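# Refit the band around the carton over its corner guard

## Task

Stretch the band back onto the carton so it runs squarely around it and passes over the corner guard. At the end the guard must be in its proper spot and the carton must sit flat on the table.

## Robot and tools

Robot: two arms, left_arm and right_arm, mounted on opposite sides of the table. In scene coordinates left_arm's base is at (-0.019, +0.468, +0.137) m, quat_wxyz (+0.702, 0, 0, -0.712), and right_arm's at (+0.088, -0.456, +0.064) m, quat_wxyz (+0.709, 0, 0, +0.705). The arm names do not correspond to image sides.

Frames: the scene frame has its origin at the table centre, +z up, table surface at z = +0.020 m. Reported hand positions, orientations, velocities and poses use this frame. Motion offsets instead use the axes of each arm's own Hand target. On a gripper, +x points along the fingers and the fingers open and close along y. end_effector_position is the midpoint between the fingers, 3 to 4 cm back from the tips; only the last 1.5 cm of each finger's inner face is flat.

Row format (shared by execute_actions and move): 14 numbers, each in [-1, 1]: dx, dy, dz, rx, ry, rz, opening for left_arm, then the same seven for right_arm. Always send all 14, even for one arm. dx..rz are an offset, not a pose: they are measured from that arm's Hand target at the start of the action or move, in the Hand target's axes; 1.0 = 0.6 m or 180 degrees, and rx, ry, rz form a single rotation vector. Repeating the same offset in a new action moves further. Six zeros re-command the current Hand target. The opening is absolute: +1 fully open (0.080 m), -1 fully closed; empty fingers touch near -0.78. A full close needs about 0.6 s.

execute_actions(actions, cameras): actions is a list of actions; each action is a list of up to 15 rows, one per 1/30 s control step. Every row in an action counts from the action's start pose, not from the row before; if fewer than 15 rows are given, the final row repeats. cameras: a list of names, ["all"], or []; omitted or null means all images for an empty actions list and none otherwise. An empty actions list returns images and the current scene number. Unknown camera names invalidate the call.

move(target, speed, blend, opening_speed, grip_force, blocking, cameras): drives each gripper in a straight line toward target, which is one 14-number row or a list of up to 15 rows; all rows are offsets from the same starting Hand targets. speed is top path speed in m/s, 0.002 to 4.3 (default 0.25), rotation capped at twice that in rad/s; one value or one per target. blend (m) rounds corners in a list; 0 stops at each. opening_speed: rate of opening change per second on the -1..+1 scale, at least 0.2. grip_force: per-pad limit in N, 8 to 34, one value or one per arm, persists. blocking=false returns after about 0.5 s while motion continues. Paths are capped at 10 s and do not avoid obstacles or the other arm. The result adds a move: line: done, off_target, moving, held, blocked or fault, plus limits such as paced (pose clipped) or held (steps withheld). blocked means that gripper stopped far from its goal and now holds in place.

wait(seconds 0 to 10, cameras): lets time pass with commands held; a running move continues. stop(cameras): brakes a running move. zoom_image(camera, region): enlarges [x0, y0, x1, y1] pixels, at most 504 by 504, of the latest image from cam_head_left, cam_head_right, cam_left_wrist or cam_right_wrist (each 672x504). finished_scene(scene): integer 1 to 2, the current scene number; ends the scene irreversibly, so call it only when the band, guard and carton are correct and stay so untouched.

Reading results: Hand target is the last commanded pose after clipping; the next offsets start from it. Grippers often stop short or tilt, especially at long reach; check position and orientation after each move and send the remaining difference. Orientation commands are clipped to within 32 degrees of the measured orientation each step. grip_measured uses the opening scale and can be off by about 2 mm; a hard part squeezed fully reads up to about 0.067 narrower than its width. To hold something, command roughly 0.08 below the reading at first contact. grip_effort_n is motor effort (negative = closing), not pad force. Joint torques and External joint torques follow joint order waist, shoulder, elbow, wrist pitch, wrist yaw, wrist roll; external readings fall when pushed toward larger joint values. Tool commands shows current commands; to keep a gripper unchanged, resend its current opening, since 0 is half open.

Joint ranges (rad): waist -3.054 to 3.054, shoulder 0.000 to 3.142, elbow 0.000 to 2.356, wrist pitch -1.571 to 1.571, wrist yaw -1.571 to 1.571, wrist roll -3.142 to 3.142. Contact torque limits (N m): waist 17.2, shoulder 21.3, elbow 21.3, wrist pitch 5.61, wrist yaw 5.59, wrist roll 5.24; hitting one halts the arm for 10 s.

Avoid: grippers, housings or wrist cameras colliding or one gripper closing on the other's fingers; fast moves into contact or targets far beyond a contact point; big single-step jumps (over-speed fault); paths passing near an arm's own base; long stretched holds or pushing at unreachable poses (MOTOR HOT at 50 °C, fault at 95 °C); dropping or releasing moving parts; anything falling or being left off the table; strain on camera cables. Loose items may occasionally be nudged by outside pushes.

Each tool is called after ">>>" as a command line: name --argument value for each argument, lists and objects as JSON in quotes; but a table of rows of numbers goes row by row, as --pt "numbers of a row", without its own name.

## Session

>>> execute_actions --actions '[]'

Scene clock: 0.00 s.
left_arm: end_effector_position=(-0.2254, +0.3304, +0.2307) grip_measured=+1.000 grip_effort_n=n/a end_effector_quat_wxyz=(+0.215, +0.699, +0.240, -0.638) | right_arm: end_effector_position=(+0.1556, -0.0949, +0.1418) grip_measured=+1.000 grip_effort_n=n/a end_effector_quat_wxyz=(+0.222, -0.566, +0.049, +0.792)
Joint positions: left_arm=[-0.961 1.58 1.114 -1.198 0.012 -0.061 0.08] | right_arm=[-0.319 1.798 1.243 -0.804 -0.349 -1.465 0.08]
Joint velocities: within noise
Joint torques (N m): no reading
External joint torques (N m): no reading
Heat: left arm: hottest wrist yaw 28 °C (+0.0 °C/min); right arm: hottest wrist pitch 29 °C (+0.0 °C/min).
Hand target: left_arm -0.2259, +0.3301, +0.2316; +0.215, +0.698, +0.240, -0.639 | right_arm +0.1554, -0.0951, +0.1414; +0.222, -0.566, +0.049, +0.793
Tool commands: left_gripper/opening=+1.0 right_gripper/opening=+1.0

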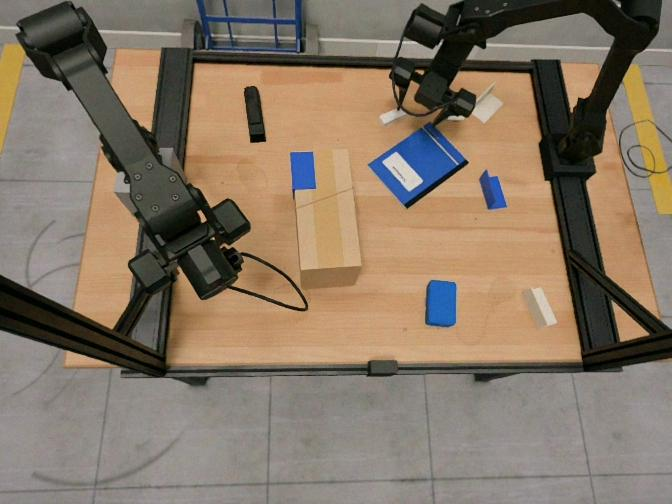

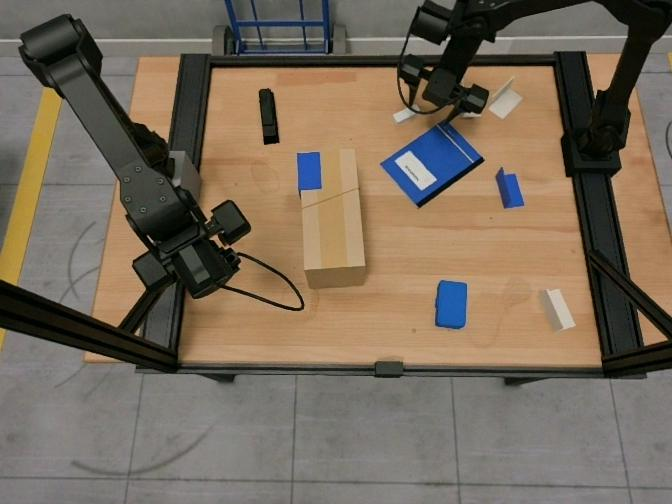

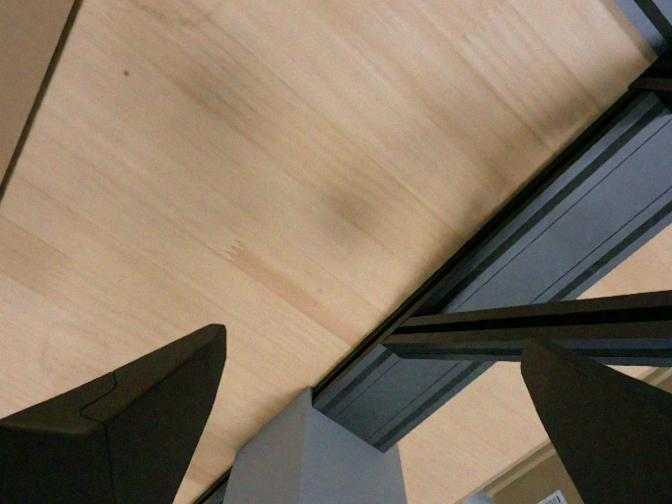

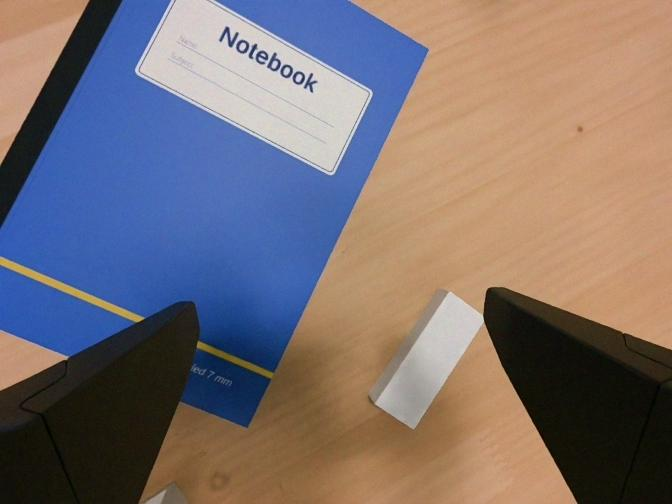

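>>> move --target '[-0.199,0.177,-0.168,-0.281,-0.26,0.103,-0.3,-0.197,0.125,0.392,0.333,-0.086,-0.158,-0.3]' --cameras '["all"]'

>>> zoom_image --camera "cam_left_wrist" --region '[150, 80, 550, 360]'

>>> zoom_image --camera "cam_right_wrist" --region '[150, 20, 550, 320]'

>>> zoom_image --camera "cam_head_left" --region '[240, 130, 400, 300]'

Scene clock: 4.27 s.
left_arm: end_effector_position=(-0.0918, +0.3005, +0.3604) grip_measured=-0.298 grip_effort_n=-16.0 end_effector_quat_wxyz=(+0.648, +0.272, +0.272, -0.658) | right_arm: end_effector_position=(-0.0491, -0.1220, +0.3187) grip_measured=-0.297 grip_effort_n=-14.2 end_effector_quat_wxyz=(+0.652, -0.272, +0.272, +0.654)
Joint positions: left_arm=[-0.839 0.748 0.931 -1.167 -0.549 -0.674 0.022] | right_arm=[0.547 1.397 1.356 -0.823 0.369 0.402 0.022]
Joint torques (N m): left_arm=[0.1 -0.7 4.85 1.45 -0.56 -0.07] | right_arm=[0.27 -3.86 9.37 1.43 0.37 0.09]
External joint torques (N m): left_arm=[0.09 -0.28 -1.04 0.32 -0.26 -0.07] | right_arm=[0.29 1.48 2.67 0.08 0.18 0.08]
Heat: left arm: hottest wrist yaw 28 °C (+0.0 °C/min); right arm: hottest wrist pitch 30 °C (+0.0 °C/min).
Hand target: left_arm -0.0896, +0.3001, +0.3589; +0.652, +0.270, +0.271, -0.655 | right_arm -0.0500, -0.1200, +0.3206; +0.654, -0.270, +0.271, +0.653
Off the commanded pose: left_arm 0.003 m, 1 deg | right_arm 0.003 m, 0 deg.
move: done

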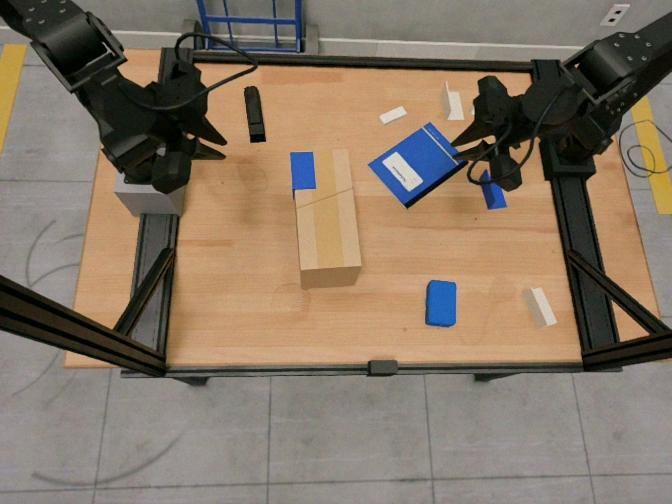

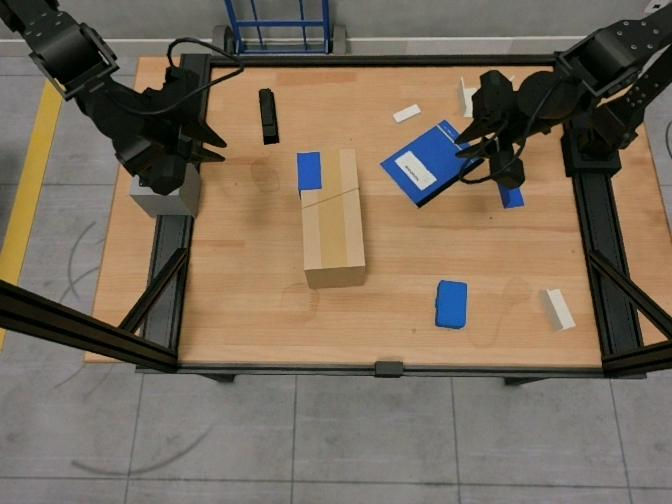

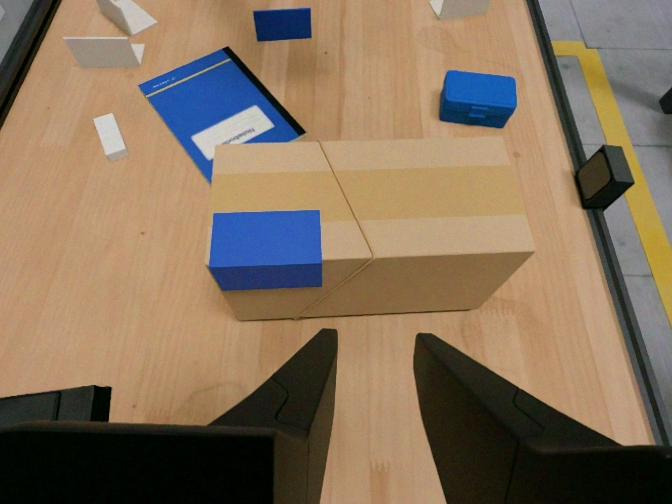

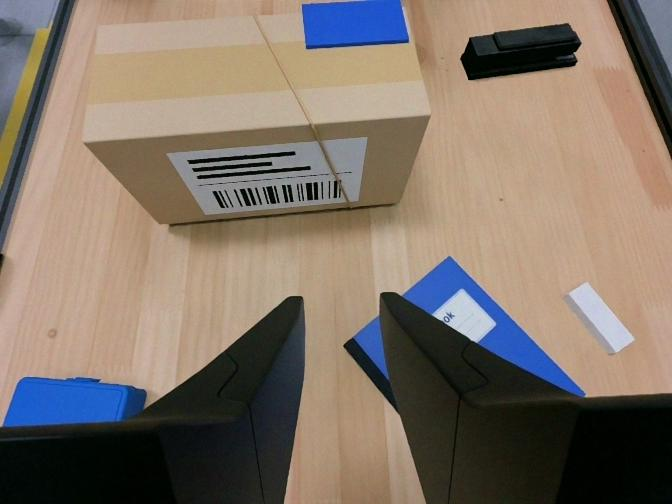

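Scaled by 1.260 from the camera's 672x504 image, which has a finer 960x720 frame.

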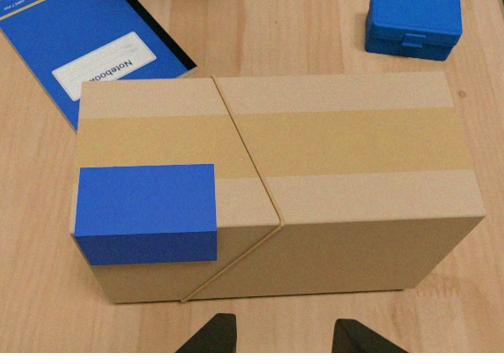

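Scaled by 1.260 from the camera's 672x504 image, which has a finer 960x720 frame.

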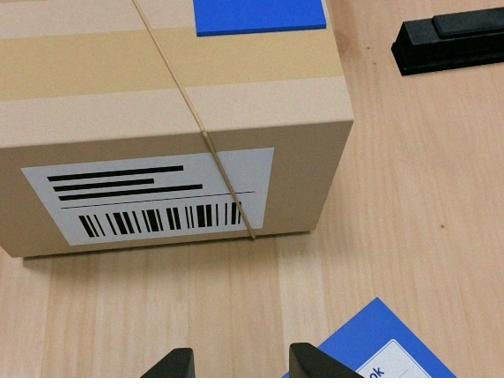

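Scaled by 2.965 from the camera's 672x504 image, which has a finer 960x720 frame.

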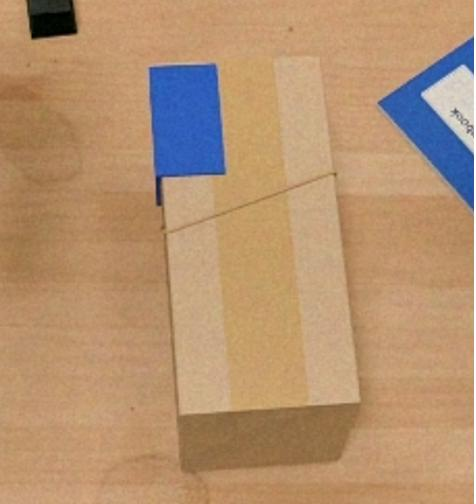

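>>> move --target '[0.252,-0.031,-0.088,0,0,0,-0.3,0,0,0,0,0,0,-0.3]' --cameras '["cam_left_wrist"]'

>>> zoom_image --camera "cam_left_wrist" --region '[220, 180, 520, 400]'

Scene clock: 6.20 s.
left_arm: end_effector_position=(-0.1101, +0.2290, +0.2194) grip_measured=-0.298 grip_effort_n=-16.0 end_effector_quat_wxyz=(+0.653, +0.264, +0.269, -0.656) | right_arm: end_effector_position=(-0.0490, -0.1220, +0.3187) grip_measured=-0.297 grip_effort_n=-14.2 end_effector_quat_wxyz=(+0.652, -0.271, +0.272, +0.654)
Joint positions: left_arm=[-0.586 1.006 0.412 -0.272 -0.411 -0.45 0.022] | right_arm=[0.547 1.397 1.356 -0.823 0.37 0.402 0.022]
Joint torques (N m): left_arm=[0.43 -1.49 5.29 1.63 -0.04 0.09] | right_arm=[0.15 -3.85 9.33 1.44 0.37 0.09]
External joint torques (N m): left_arm=[0.43 0.74 -0.93 0.35 0.17 0.08] | right_arm=[0.15 1.46 2.65 0.1 0.18 0.09]
Heat: left arm: hottest wrist yaw 28 °C (+0.0 °C/min); right arm: hottest wrist pitch 30 °C (+9.7 °C/min).
Hand target: left_arm -0.1088, +0.2304, +0.2148; +0.652, +0.270, +0.271, -0.655 | right_arm -0.0500, -0.1200, +0.3205; +0.654, -0.270, +0.271, +0.653
Off the commanded pose: left_arm 0.005 m, 1 deg | right_arm 0.003 m, 0 deg.
move: done
Images, in order (width x height): cam_left_wrist 672x504.

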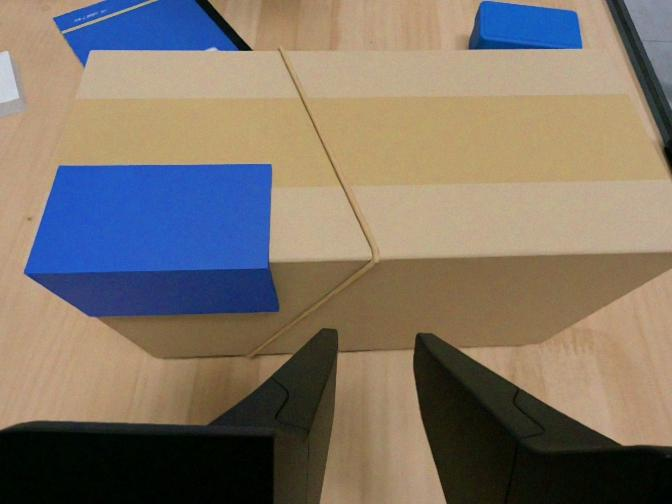

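Scaled by 1.680 from the camera's 672x504 image, which has a finer 960x720 frame.

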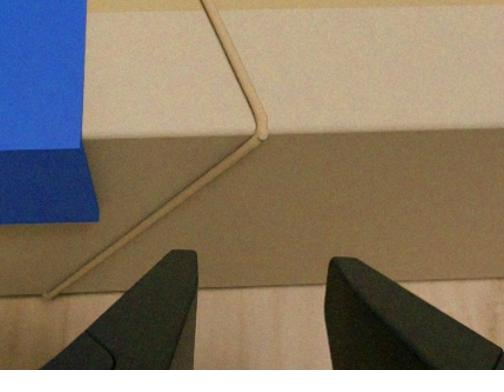

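>>> move --target '[0.054,-0.003,0.025,0,0,0,-0.3,0,0,0,0,0,0,-0.3]' --speed 0.07 --cameras '["cam_left_wrist"]'

>>> zoom_image --camera "cam_left_wrist" --region '[250, 220, 500, 400]'

Scene clock: 7.53 s.
left_arm: end_effector_position=(-0.1089, +0.2009, +0.1991) grip_measured=-0.298 grip_effort_n=-16.0 end_effector_quat_wxyz=(+0.653, +0.274, +0.271, -0.652) | right_arm: end_effector_position=(-0.0490, -0.1220, +0.3187) grip_measured=-0.297 grip_effort_n=-14.2 end_effector_quat_wxyz=(+0.652, -0.271, +0.272, +0.654)
Joint positions: left_arm=[-0.494 1.198 0.422 -0.085 -0.351 -0.375 0.022] | right_arm=[0.547 1.397 1.356 -0.823 0.37 0.402 0.022]
Joint torques (N m): left_arm=[0.42 -2.26 7.65 1.75 -0.01 0.1] | right_arm=[0.17 -3.85 9.33 1.45 0.37 0.09]
External joint torques (N m): left_arm=[0.44 0.87 1.79 0.45 0.17 0.09] | right_arm=[0.24 1.6 2.56 0.1 0.17 0.09]
Heat: left arm: hottest wrist yaw 28 °C (+0.0 °C/min); right arm: hottest wrist pitch 30 °C (+8.0 °C/min).
Hand target: left_arm -0.1107, +0.1969, +0.2025; +0.652, +0.270, +0.271, -0.655 | right_arm -0.0500, -0.1200, +0.3205; +0.654, -0.270, +0.271, +0.653
Off the commanded pose: left_arm 0.006 m, 1 deg | right_arm 0.003 m, 0 deg.
move: done
Images, in order (width x height): cam_left_wrist 672x504.

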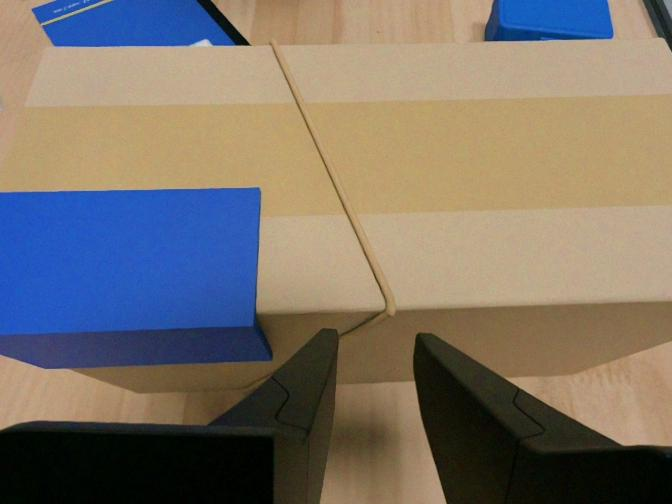

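Scaled by 2.016 from the camera's 672x504 image, which has a finer 960x720 frame.

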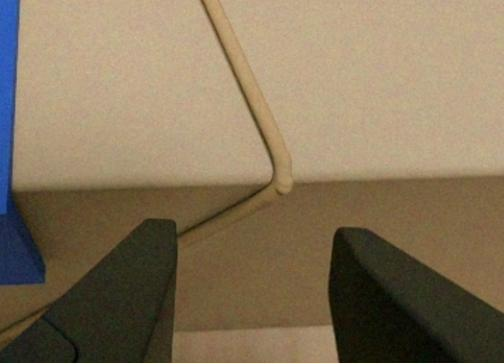

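>>> move --target '[0.010,-0.006,0.021,0,0,0,-0.3,0,0,0,0,0,0,-0.3]' --speed 0.06 --cameras '["cam_left_wrist"]'

>>> zoom_image --camera "cam_left_wrist" --region '[250, 220, 500, 400]'

Scene clock: 10.00 s.
left_arm: end_effector_position=(-0.1125, +0.1878, +0.2038) grip_measured=-0.298 grip_effort_n=-16.0 end_effector_quat_wxyz=(+0.653, +0.274, +0.271, -0.652) | right_arm: end_effector_position=(-0.0490, -0.1220, +0.3187) grip_measured=-0.297 grip_effort_n=-14.2 end_effector_quat_wxyz=(+0.652, -0.271, +0.272, +0.654)
Joint positions: left_arm=[-0.478 1.25 0.474 -0.08 -0.341 -0.362 0.022] | right_arm=[0.547 1.397 1.356 -0.823 0.37 0.402 0.022]
Joint torques (N m): left_arm=[0.4 -2.9 7.62 1.61 -0.08 0.05] | right_arm=[0.17 -3.85 9.33 1.44 0.37 0.09]
External joint torques (N m): left_arm=[0.38 0.64 1.69 0.28 0.11 0.05] | right_arm=[0.19 1.52 2.6 0.09 0.18 0.09]
Heat: left arm: hottest wrist yaw 28 °C (+0.0 °C/min); right arm: hottest wrist pitch 31 °C (+12.0 °C/min).
Hand target: left_arm -0.1143, +0.1838, +0.2071; +0.652, +0.270, +0.271, -0.654 | right_arm -0.0500, -0.1200, +0.3205; +0.654, -0.270, +0.271, +0.653
Off the commanded pose: left_arm 0.006 m, 1 deg | right_arm 0.003 m, 0 deg.
move: done
Images, in order (width x height): cam_left_wrist 672x504.

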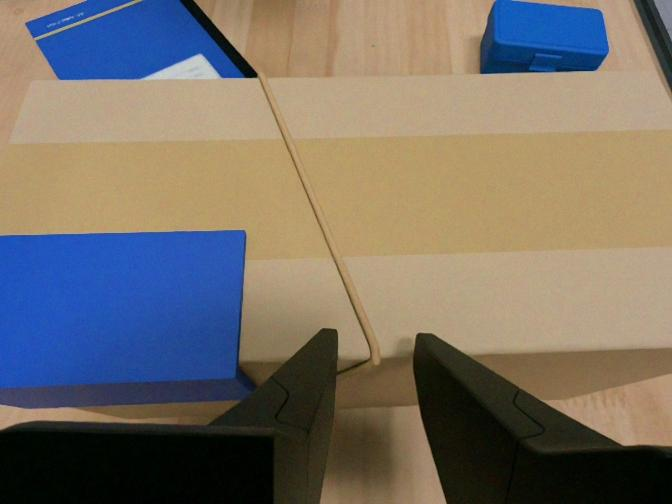

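Scaled by 2.016 from the camera's 672x504 image, which has a finer 960x720 frame.

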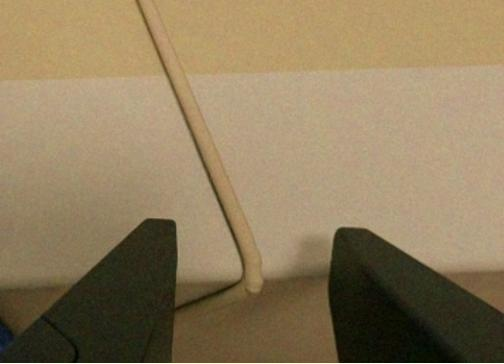

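>>> move --pt "0.010 0 0 0 0 0 -0.3 0 0 0 0 0 0 -0.3" --pt "0.01 0 0 0 0 0 -1 0 0 0 0 0 0 -0.3" --pt "-0.045 0 0 0 0 0 -1 0 0 0 0 0 0 -0.3" --pt "-0.045 0.13 0 0 0 0 -1 0 0 0 0 0 0 -0.3" --speed '[0.05,0.05,0.06,0.1]' --opening_speed 0.8 --cameras '["cam_left_wrist","cam_right_wrist","cam_head_left"]'

>>> zoom_image --camera "cam_left_wrist" --region '[250, 180, 500, 400]'

Scene clock: 14.37 s.
left_arm: end_effector_position=(-0.0368, +0.2020, +0.2241) grip_measured=-0.762 grip_effort_n=-83.5 end_effector_quat_wxyz=(+0.651, +0.274, +0.274, -0.652) | right_arm: end_effector_position=(-0.0490, -0.1220, +0.3187) grip_measured=-0.297 grip_effort_n=-14.2 end_effector_quat_wxyz=(+0.652, -0.271, +0.272, +0.654)
Joint positions: left_arm=[-0.094 0.993 0.425 -0.232 -0.074 -0.077 0.001] | right_arm=[0.547 1.397 1.356 -0.823 0.37 0.402 0.022]
Joint torques (N m): left_arm=[0.2 -4.07 5.95 1.75 0.12 0.03] | right_arm=[0.18 -3.85 9.33 1.44 0.37 0.09]
External joint torques (N m): left_arm=[0.2 -1.79 -0.39 0.38 0.16 0.03] | right_arm=[0.17 1.53 2.59 0.09 0.18 0.09]
Heat: left arm: hottest wrist yaw 28 °C (+0.0 °C/min); right arm: hottest wrist pitch 31 °C (+8.4 °C/min).
Hand target: left_arm -0.0362, +0.2027, +0.2259; +0.652, +0.270, +0.271, -0.654 | right_arm -0.0500, -0.1200, +0.3205; +0.654, -0.270, +0.271, +0.653
Off the commanded pose: left_arm 0.002 m, 1 deg | right_arm 0.003 m, 0 deg.
move: done
Images, in order (width x height): cam_head_left 672x504, cam_left_wrist 672x504, cam_right_wrist 672x504.

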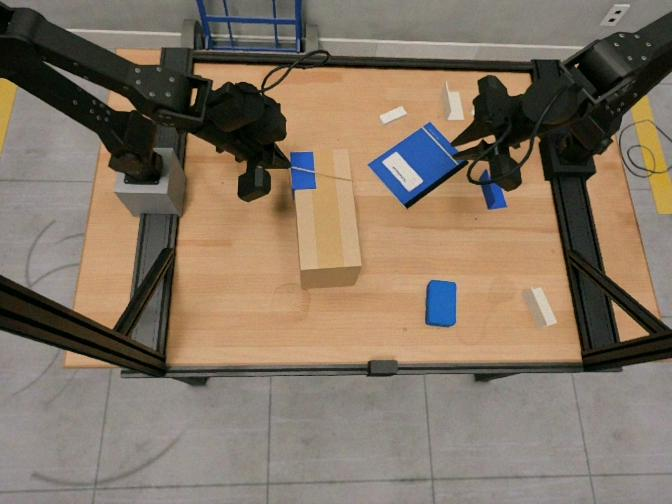

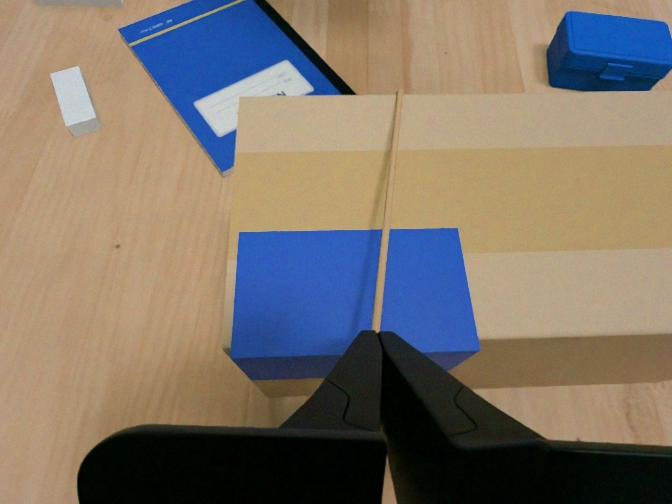

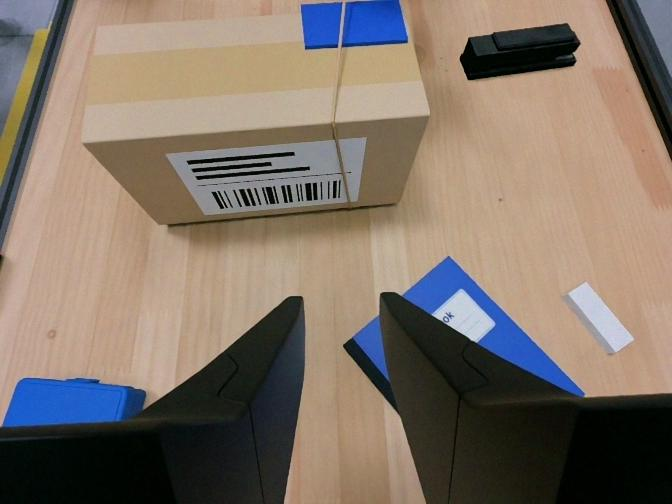

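Scaled by 2.016 from the camera's 672x504 image, which has a finer 960x720 frame.

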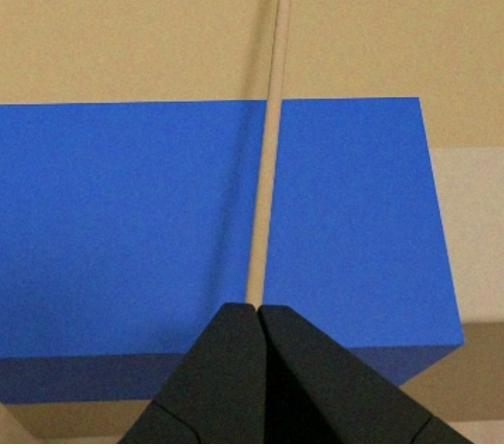

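>>> move --pt "0.046 0.006 0.004 0 0 0 -1 0 0 0 0 0 0 -0.3" --pt "0.046 0.006 0.004 0 0 0 -0.4 0 0 0 0 0 0 -0.3" --pt "-0.18 0.006 0.05 0 0 0 -0.4 0 0 0 0 0 0 -0.3" --speed '[0.06,0.05,0.15]' --opening_speed 0.8 --cameras '["cam_left_wrist","cam_right_wrist","cam_head_left"]'

>>> zoom_image --camera "cam_left_wrist" --region '[100, 100, 500, 400]'

>>> zoom_image --camera "cam_right_wrist" --region '[250, 0, 450, 220]'

Scene clock: 18.07 s.
left_arm: end_effector_position=(-0.0324, +0.2587, +0.3167) grip_measured=-0.402 grip_effort_n=12.8 end_effector_quat_wxyz=(+0.648, +0.276, +0.278, -0.653) | right_arm: end_effector_position=(-0.0490, -0.1220, +0.3187) grip_measured=-0.297 grip_effort_n=-14.2 end_effector_quat_wxyz=(+0.652, -0.271, +0.272, +0.654)
Joint positions: left_arm=[-0.102 0.685 0.712 -0.835 -0.074 -0.084 0.017] | right_arm=[0.547 1.397 1.356 -0.823 0.37 0.402 0.022]
Joint torques (N m): left_arm=[-0.18 -1.11 8.46 1.44 -0.28 -0.1] | right_arm=[0.17 -3.85 9.33 1.45 0.37 0.09]
External joint torques (N m): left_arm=[-0.19 -0.51 2.09 0.07 -0.23 -0.11] | right_arm=[0.15 1.5 2.64 0.12 0.18 0.09]
Heat: left arm: hottest wrist yaw 28 °C (+0.0 °C/min); right arm: hottest wrist pitch 31 °C (+6.6 °C/min).
Hand target: left_arm -0.0322, +0.2579, +0.3235; +0.652, +0.270, +0.271, -0.654 | right_arm -0.0500, -0.1200, +0.3205; +0.654, -0.270, +0.271, +0.653
Off the commanded pose: left_arm 0.007 m, 1 deg | right_arm 0.003 m, 0 deg.
move: done
Images, in order (width x height): cam_head_left 672x504, cam_left_wrist 672x504, cam_right_wrist 672x504.

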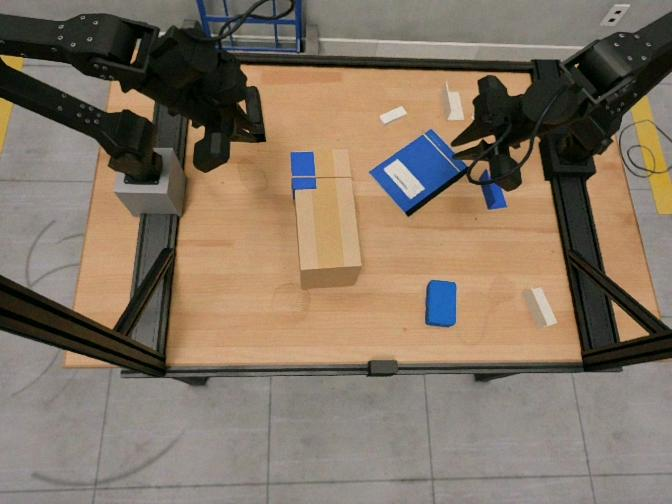

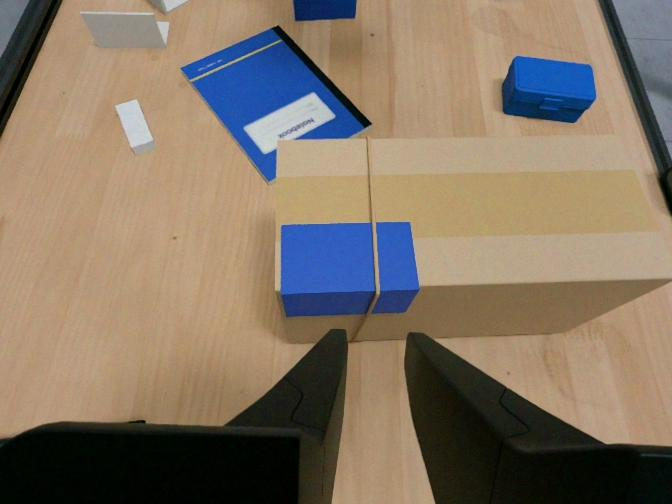

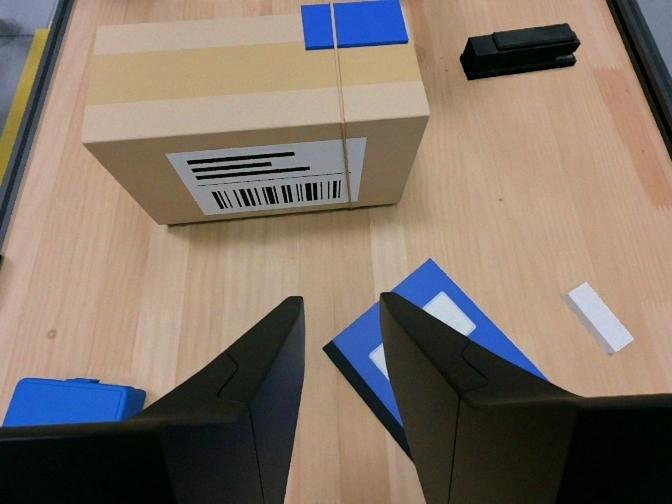

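Scaled by 1.260 from the camera's 672x504 image, which has a finer 960x720 frame.

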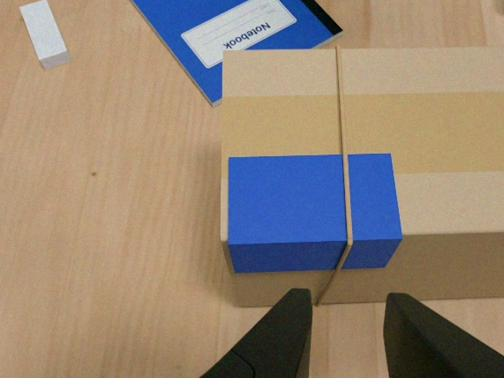

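Scaled by 2.291 from the camera's 672x504 image, which has a finer 960x720 frame.

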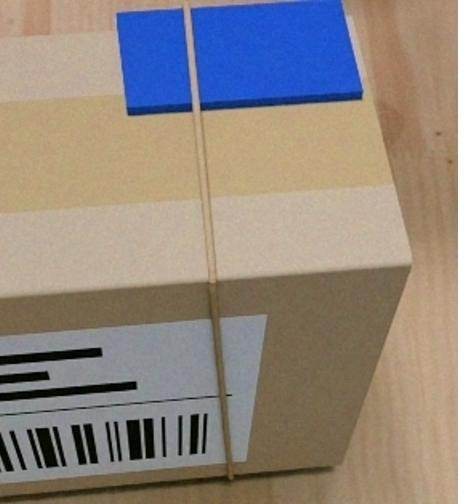

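>>> move --target '[0,0,0,0,0,0,-0.4,0.238,-0.008,0.05,0,0,0,-0.3]' --speed 0.18 --cameras '["cam_right_wrist"]'

>>> zoom_image --camera "cam_right_wrist" --region '[220, 180, 470, 360]'

Scene clock: 20.17 s.
left_arm: end_effector_position=(-0.0324, +0.2587, +0.3167) grip_measured=-0.402 grip_effort_n=13.3 end_effector_quat_wxyz=(+0.648, +0.276, +0.278, -0.653) | right_arm: end_effector_position=(-0.0432, -0.0009, +0.2405) grip_measured=-0.297 grip_effort_n=-14.2 end_effector_quat_wxyz=(+0.656, -0.271, +0.271, +0.650)
Joint positions: left_arm=[-0.102 0.685 0.712 -0.835 -0.074 -0.084 0.017] | right_arm=[0.369 1.785 1.433 -0.471 0.259 0.266 0.022]
Joint torques (N m): left_arm=[-0.55 -1 8.25 1.5 -0.25 -0.1] | right_arm=[0.02 -6.95 9.41 1.86 -0.03 -0.07]
External joint torques (N m): left_arm=[-0.54 -0.35 1.84 0.13 -0.21 -0.1] | right_arm=[0.01 1.47 2.58 0.46 -0.15 -0.07]
Heat: left arm: hottest elbow 28 °C (+11.9 °C/min); right arm: hottest wrist pitch 32 °C (+8.9 °C/min).
Hand target: left_arm -0.0322, +0.2579, +0.3235; +0.652, +0.270, +0.271, -0.654 | right_arm -0.0449, +0.0022, +0.2407; +0.654, -0.270, +0.271, +0.653
Off the commanded pose: left_arm 0.007 m, 1 deg | right_arm 0.004 m, 0 deg.
move: done
Images, in order (width x height): cam_right_wrist 672x504.

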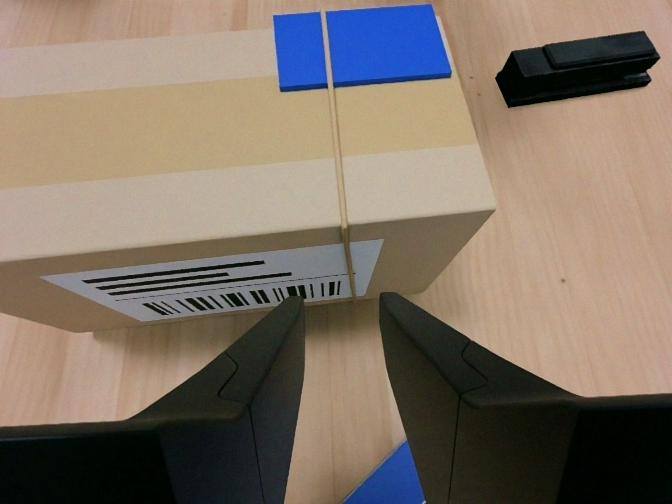

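Scaled by 2.016 from the camera's 672x504 image, which has a finer 960x720 frame.

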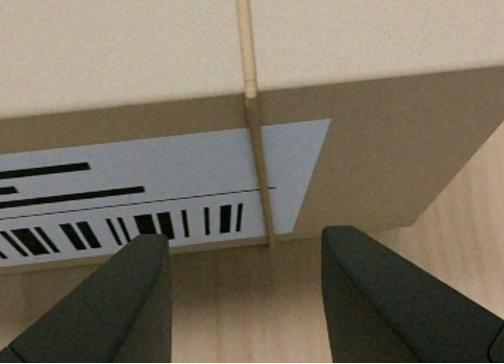

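>>> move --target '[0,0,0,0,0,0,-0.4,0.049,-0.002,0.009,0,0,0,-0.3]' --speed 0.1 --cameras '["cam_right_wrist"]'

Scene clock: 21.37 s.
left_arm: end_effector_position=(-0.0324, +0.2587, +0.3167) grip_measured=-0.402 grip_effort_n=13.3 end_effector_quat_wxyz=(+0.648, +0.276, +0.278, -0.653) | right_arm: end_effector_position=(-0.0425, +0.0233, +0.2244) grip_measured=-0.297 grip_effort_n=-14.2 end_effector_quat_wxyz=(+0.655, -0.271, +0.271, +0.651)
Joint positions: left_arm=[-0.102 0.685 0.712 -0.835 -0.074 -0.084 0.017] | right_arm=[0.345 1.877 1.484 -0.424 0.243 0.247 0.022]
Joint torques (N m): left_arm=[-0.35 -0.88 8.48 1.47 -0.29 -0.14] | right_arm=[-0.2 -7.13 9.39 1.9 -0.04 -0.07]
External joint torques (N m): left_arm=[-0.35 -0.24 2.06 0.09 -0.26 -0.14] | right_arm=[-0.18 2.09 2.54 0.49 -0.16 -0.07]
Heat: left arm: hottest elbow 28 °C (+11.2 °C/min); right arm: hottest wrist pitch 32 °C (+8.4 °C/min).
Hand target: left_arm -0.0322, +0.2579, +0.3235; +0.652, +0.270, +0.271, -0.654 | right_arm -0.0436, +0.0268, +0.2236; +0.654, -0.270, +0.271, +0.653
Off the commanded pose: left_arm 0.007 m, 1 deg | right_arm 0.004 m, 0 deg.
move: done
Images, in order (width x height): cam_right_wrist 672x504.

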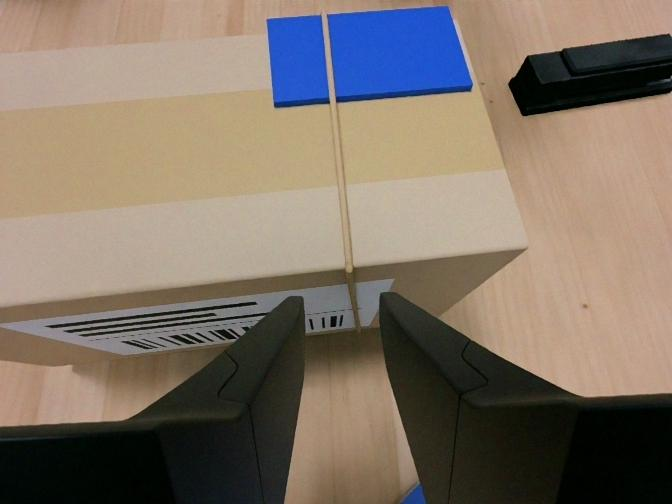

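>>> move --target '[0,0,0,0,0,0,-0.4,0.045,-0.006,0.016,0,0,0,-0.3]' --speed 0.06 --cameras '["cam_right_wrist"]'

>>> zoom_image --camera "cam_right_wrist" --region '[220, 180, 470, 360]'

Scene clock: 22.63 s.
left_arm: end_effector_position=(-0.0324, +0.2587, +0.3167) grip_measured=-0.402 grip_effort_n=12.8 end_effector_quat_wxyz=(+0.648, +0.276, +0.278, -0.653) | right_arm: end_effector_position=(-0.0391, +0.0493, +0.2133) grip_measured=-0.297 grip_effort_n=-14.2 end_effector_quat_wxyz=(+0.655, -0.270, +0.271, +0.651)
Joint positions: left_arm=[-0.102 0.685 0.712 -0.835 -0.074 -0.084 0.017] | right_arm=[0.317 1.972 1.567 -0.405 0.223 0.226 0.022]
Joint torques (N m): left_arm=[-0.4 -0.91 8.26 1.5 -0.27 -0.09] | right_arm=[-0.07 -7.66 9.4 1.88 -0.05 -0.07]
External joint torques (N m): left_arm=[-0.41 -0.28 1.83 0.1 -0.23 -0.09] | right_arm=[-0.07 2.15 2.62 0.48 -0.16 -0.07]
Heat: left arm: hottest elbow 28 °C (+10.6 °C/min); right arm: hottest wrist pitch 32 °C (+8.0 °C/min).
Hand target: left_arm -0.0322, +0.2579, +0.3235; +0.652, +0.270, +0.271, -0.654 | right_arm -0.0400, +0.0527, +0.2115; +0.654, -0.270, +0.271, +0.653
Off the commanded pose: left_arm 0.007 m, 1 deg | right_arm 0.004 m, 0 deg.
move: done
Images, in order (width x height): cam_right_wrist 672x504.

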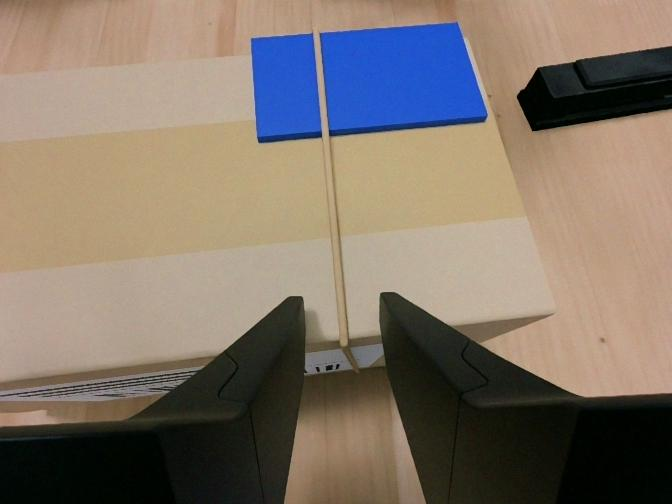

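Scaled by 2.016 from the camera's 672x504 image, which has a finer 960x720 frame.

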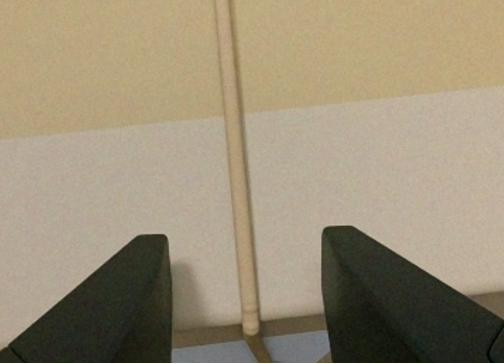

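>>> move --target '[0,0,0,0,0,0,-0.4,0.013,0,-0.007,0,0,0,-0.3]' --speed 0.05 --cameras '["cam_right_wrist"]'

>>> zoom_image --camera "cam_right_wrist" --region '[220, 180, 470, 360]'

Scene clock: 23.63 s.
left_arm: end_effector_position=(-0.0324, +0.2587, +0.3167) grip_measured=-0.402 grip_effort_n=12.8 end_effector_quat_wxyz=(+0.648, +0.276, +0.278, -0.653) | right_arm: end_effector_position=(-0.0405, +0.0538, +0.2103) grip_measured=-0.297 grip_effort_n=-14.2 end_effector_quat_wxyz=(+0.656, -0.265, +0.268, +0.654)
Joint positions: left_arm=[-0.102 0.685 0.712 -0.835 -0.074 -0.084 0.017] | right_arm=[0.317 1.986 1.567 -0.379 0.222 0.224 0.022]
Joint torques (N m): left_arm=[-0.19 -1.03 8.07 1.53 -0.24 -0.1] | right_arm=[-0.29 -7.62 7.86 1.94 -0.06 -0.07]
External joint torques (N m): left_arm=[-0.17 -0.42 1.67 0.15 -0.2 -0.1] | right_arm=[-0.35 2.35 1.04 0.52 -0.16 -0.07]
Heat: left arm: hottest elbow 29 °C (+12.7 °C/min); right arm: hottest wrist pitch 32 °C (+7.6 °C/min).
Hand target: left_arm -0.0322, +0.2579, +0.3235; +0.652, +0.270, +0.271, -0.654 | right_arm -0.0400, +0.0552, +0.2030; +0.654, -0.270, +0.271, +0.653
Off the commanded pose: left_arm 0.007 m, 1 deg | right_arm 0.007 m, 1 deg.
move: done
Images, in order (width x height): cam_right_wrist 672x504.

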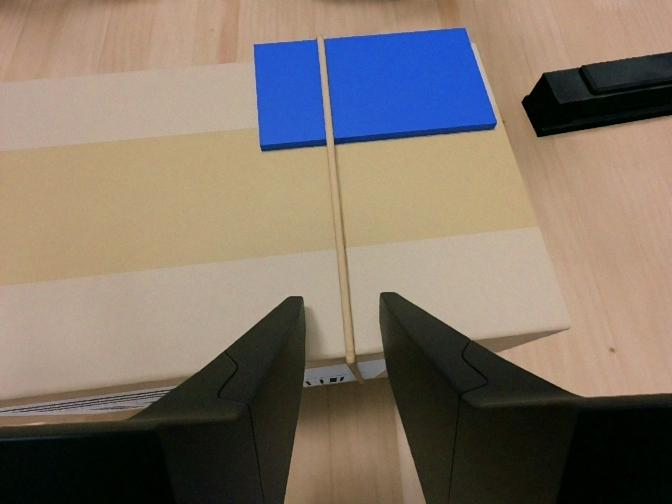

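Scaled by 2.016 from the camera's 672x504 image, which has a finer 960x720 frame.

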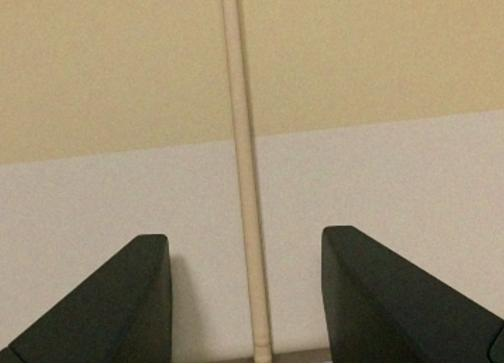

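>>> move --target '[0,0,0,0,0,0,-0.4,-0.003,-0.006,-0.017,0,0,0,-0.3]' --speed 0.05 --cameras '["cam_right_wrist"]'

>>> zoom_image --camera "cam_right_wrist" --region '[220, 180, 470, 360]'

Scene clock: 24.70 s.
left_arm: end_effector_position=(-0.0324, +0.2587, +0.3167) grip_measured=-0.402 grip_effort_n=12.8 end_effector_quat_wxyz=(+0.648, +0.276, +0.278, -0.653) | right_arm: end_effector_position=(-0.0394, +0.0524, +0.2079) grip_measured=-0.297 grip_effort_n=-14.2 end_effector_quat_wxyz=(+0.658, -0.257, +0.263, +0.657)
Joint positions: left_arm=[-0.102 0.685 0.712 -0.835 -0.074 -0.084 0.017] | right_arm=[0.315 1.972 1.525 -0.331 0.221 0.224 0.022]
Joint torques (N m): left_arm=[-0.3 -0.93 8.63 1.47 -0.3 -0.07] | right_arm=[-0.36 -9.07 4.91 1.11 -0.07 -0.08]
External joint torques (N m): left_arm=[-0.3 -0.3 2.17 0.07 -0.26 -0.07] | right_arm=[-0.43 0.87 -1.94 -0.34 -0.17 -0.08]
Heat: left arm: hottest elbow 29 °C (+12.1 °C/min); right arm: hottest wrist pitch 32 °C (+7.3 °C/min).
Hand target: left_arm -0.0322, +0.2579, +0.3235; +0.652, +0.270, +0.271, -0.654 | right_arm -0.0363, +0.0468, +0.1971; +0.654, -0.270, +0.271, +0.653
Off the commanded pose: left_arm 0.007 m, 1 deg | right_arm 0.013 m, 2 deg.
move: off_target (right_arm)
Images, in order (width x height): cam_right_wrist 672x504.

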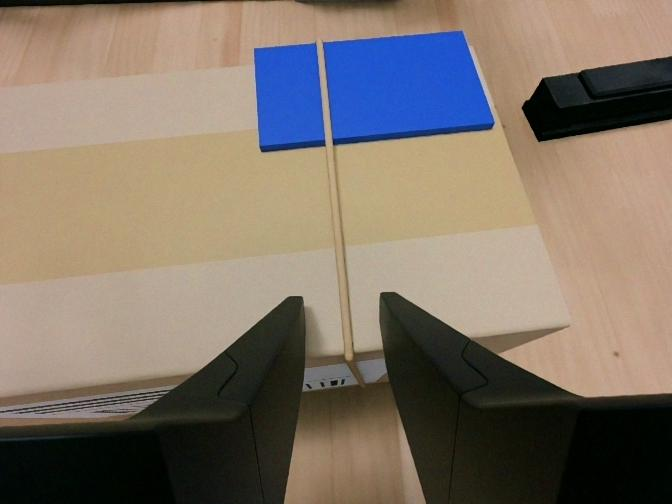

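Scaled by 2.016 from the camera's 672x504 image, which has a finer 960x720 frame.

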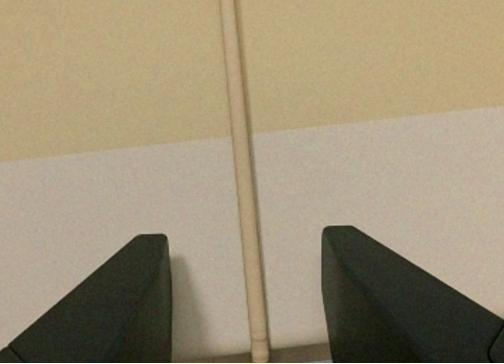

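>>> move --pt "0 0 0 0 0 0 -0.4 0 0 0 0 0 0 -1" --pt "0 0 0 0 0 0 -0.4 -0.02 0 0.03 0 0 0 -1" --pt "0 0 0 0 0 0 -0.4 -0.02 -0.036 0.03 0 0 0 -1" --pt "0 0 0 0 0 0 -0.4 -0.006 -0.036 0.01 0 0 0 -1" --speed 0.06 --opening_speed 0.8 --cameras '["cam_right_wrist"]'

>>> zoom_image --camera "cam_right_wrist" --region '[220, 180, 470, 360]'

Scene clock: 28.17 s.
left_arm: end_effector_position=(-0.0324, +0.2587, +0.3167) grip_measured=-0.402 grip_effort_n=13.3 end_effector_quat_wxyz=(+0.648, +0.276, +0.278, -0.653) | right_arm: end_effector_position=(-0.0215, +0.0507, +0.2088) grip_measured=-0.756 grip_effort_n=-83.5 end_effector_quat_wxyz=(+0.651, -0.265, +0.268, +0.659)
Joint positions: left_arm=[-0.102 0.685 0.712 -0.835 -0.074 -0.084 0.017] | right_arm=[0.27 1.952 1.511 -0.348 0.177 0.185 0.001]
Joint torques (N m): left_arm=[-0.39 -0.94 8.39 1.48 -0.32 -0.07] | right_arm=[-1.03 -9.28 5.86 1.75 0.2 -0.05]
External joint torques (N m): left_arm=[-0.38 -0.3 2.02 0.11 -0.28 -0.07] | right_arm=[-1.08 0.46 -0.97 0.3 0.13 -0.06]
Heat: left arm: hottest elbow 30 °C (+12.8 °C/min); right arm: hottest wrist pitch 32 °C (+6.4 °C/min).
Hand target: left_arm -0.0322, +0.2579, +0.3235; +0.652, +0.270, +0.271, -0.654 | right_arm -0.0147, +0.0484, +0.2039; +0.654, -0.270, +0.271, +0.653
Off the commanded pose: left_arm 0.007 m, 1 deg | right_arm 0.009 m, 1 deg.
move: off_target (right_arm)
Images, in order (width x height): cam_right_wrist 672x504.

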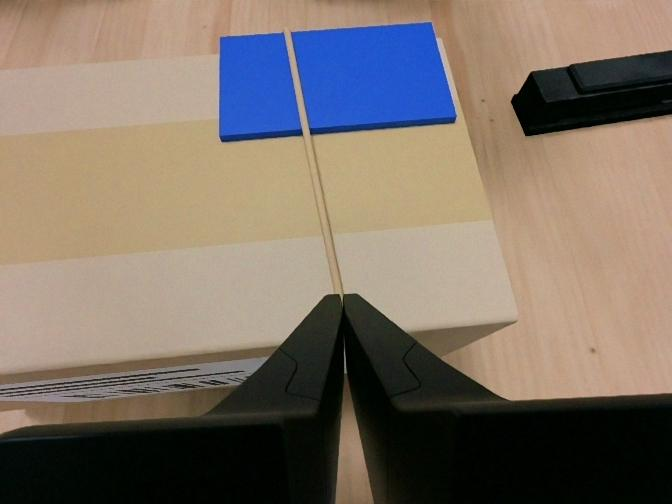

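Scaled by 2.016 from the camera's 672x504 image, which has a finer 960x720 frame.

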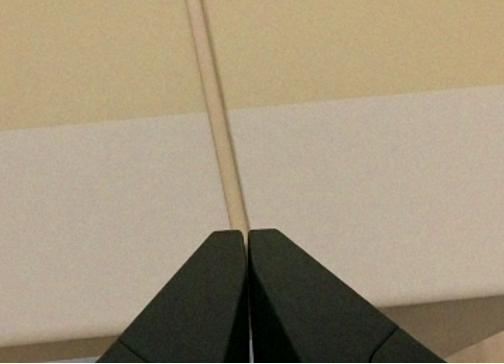

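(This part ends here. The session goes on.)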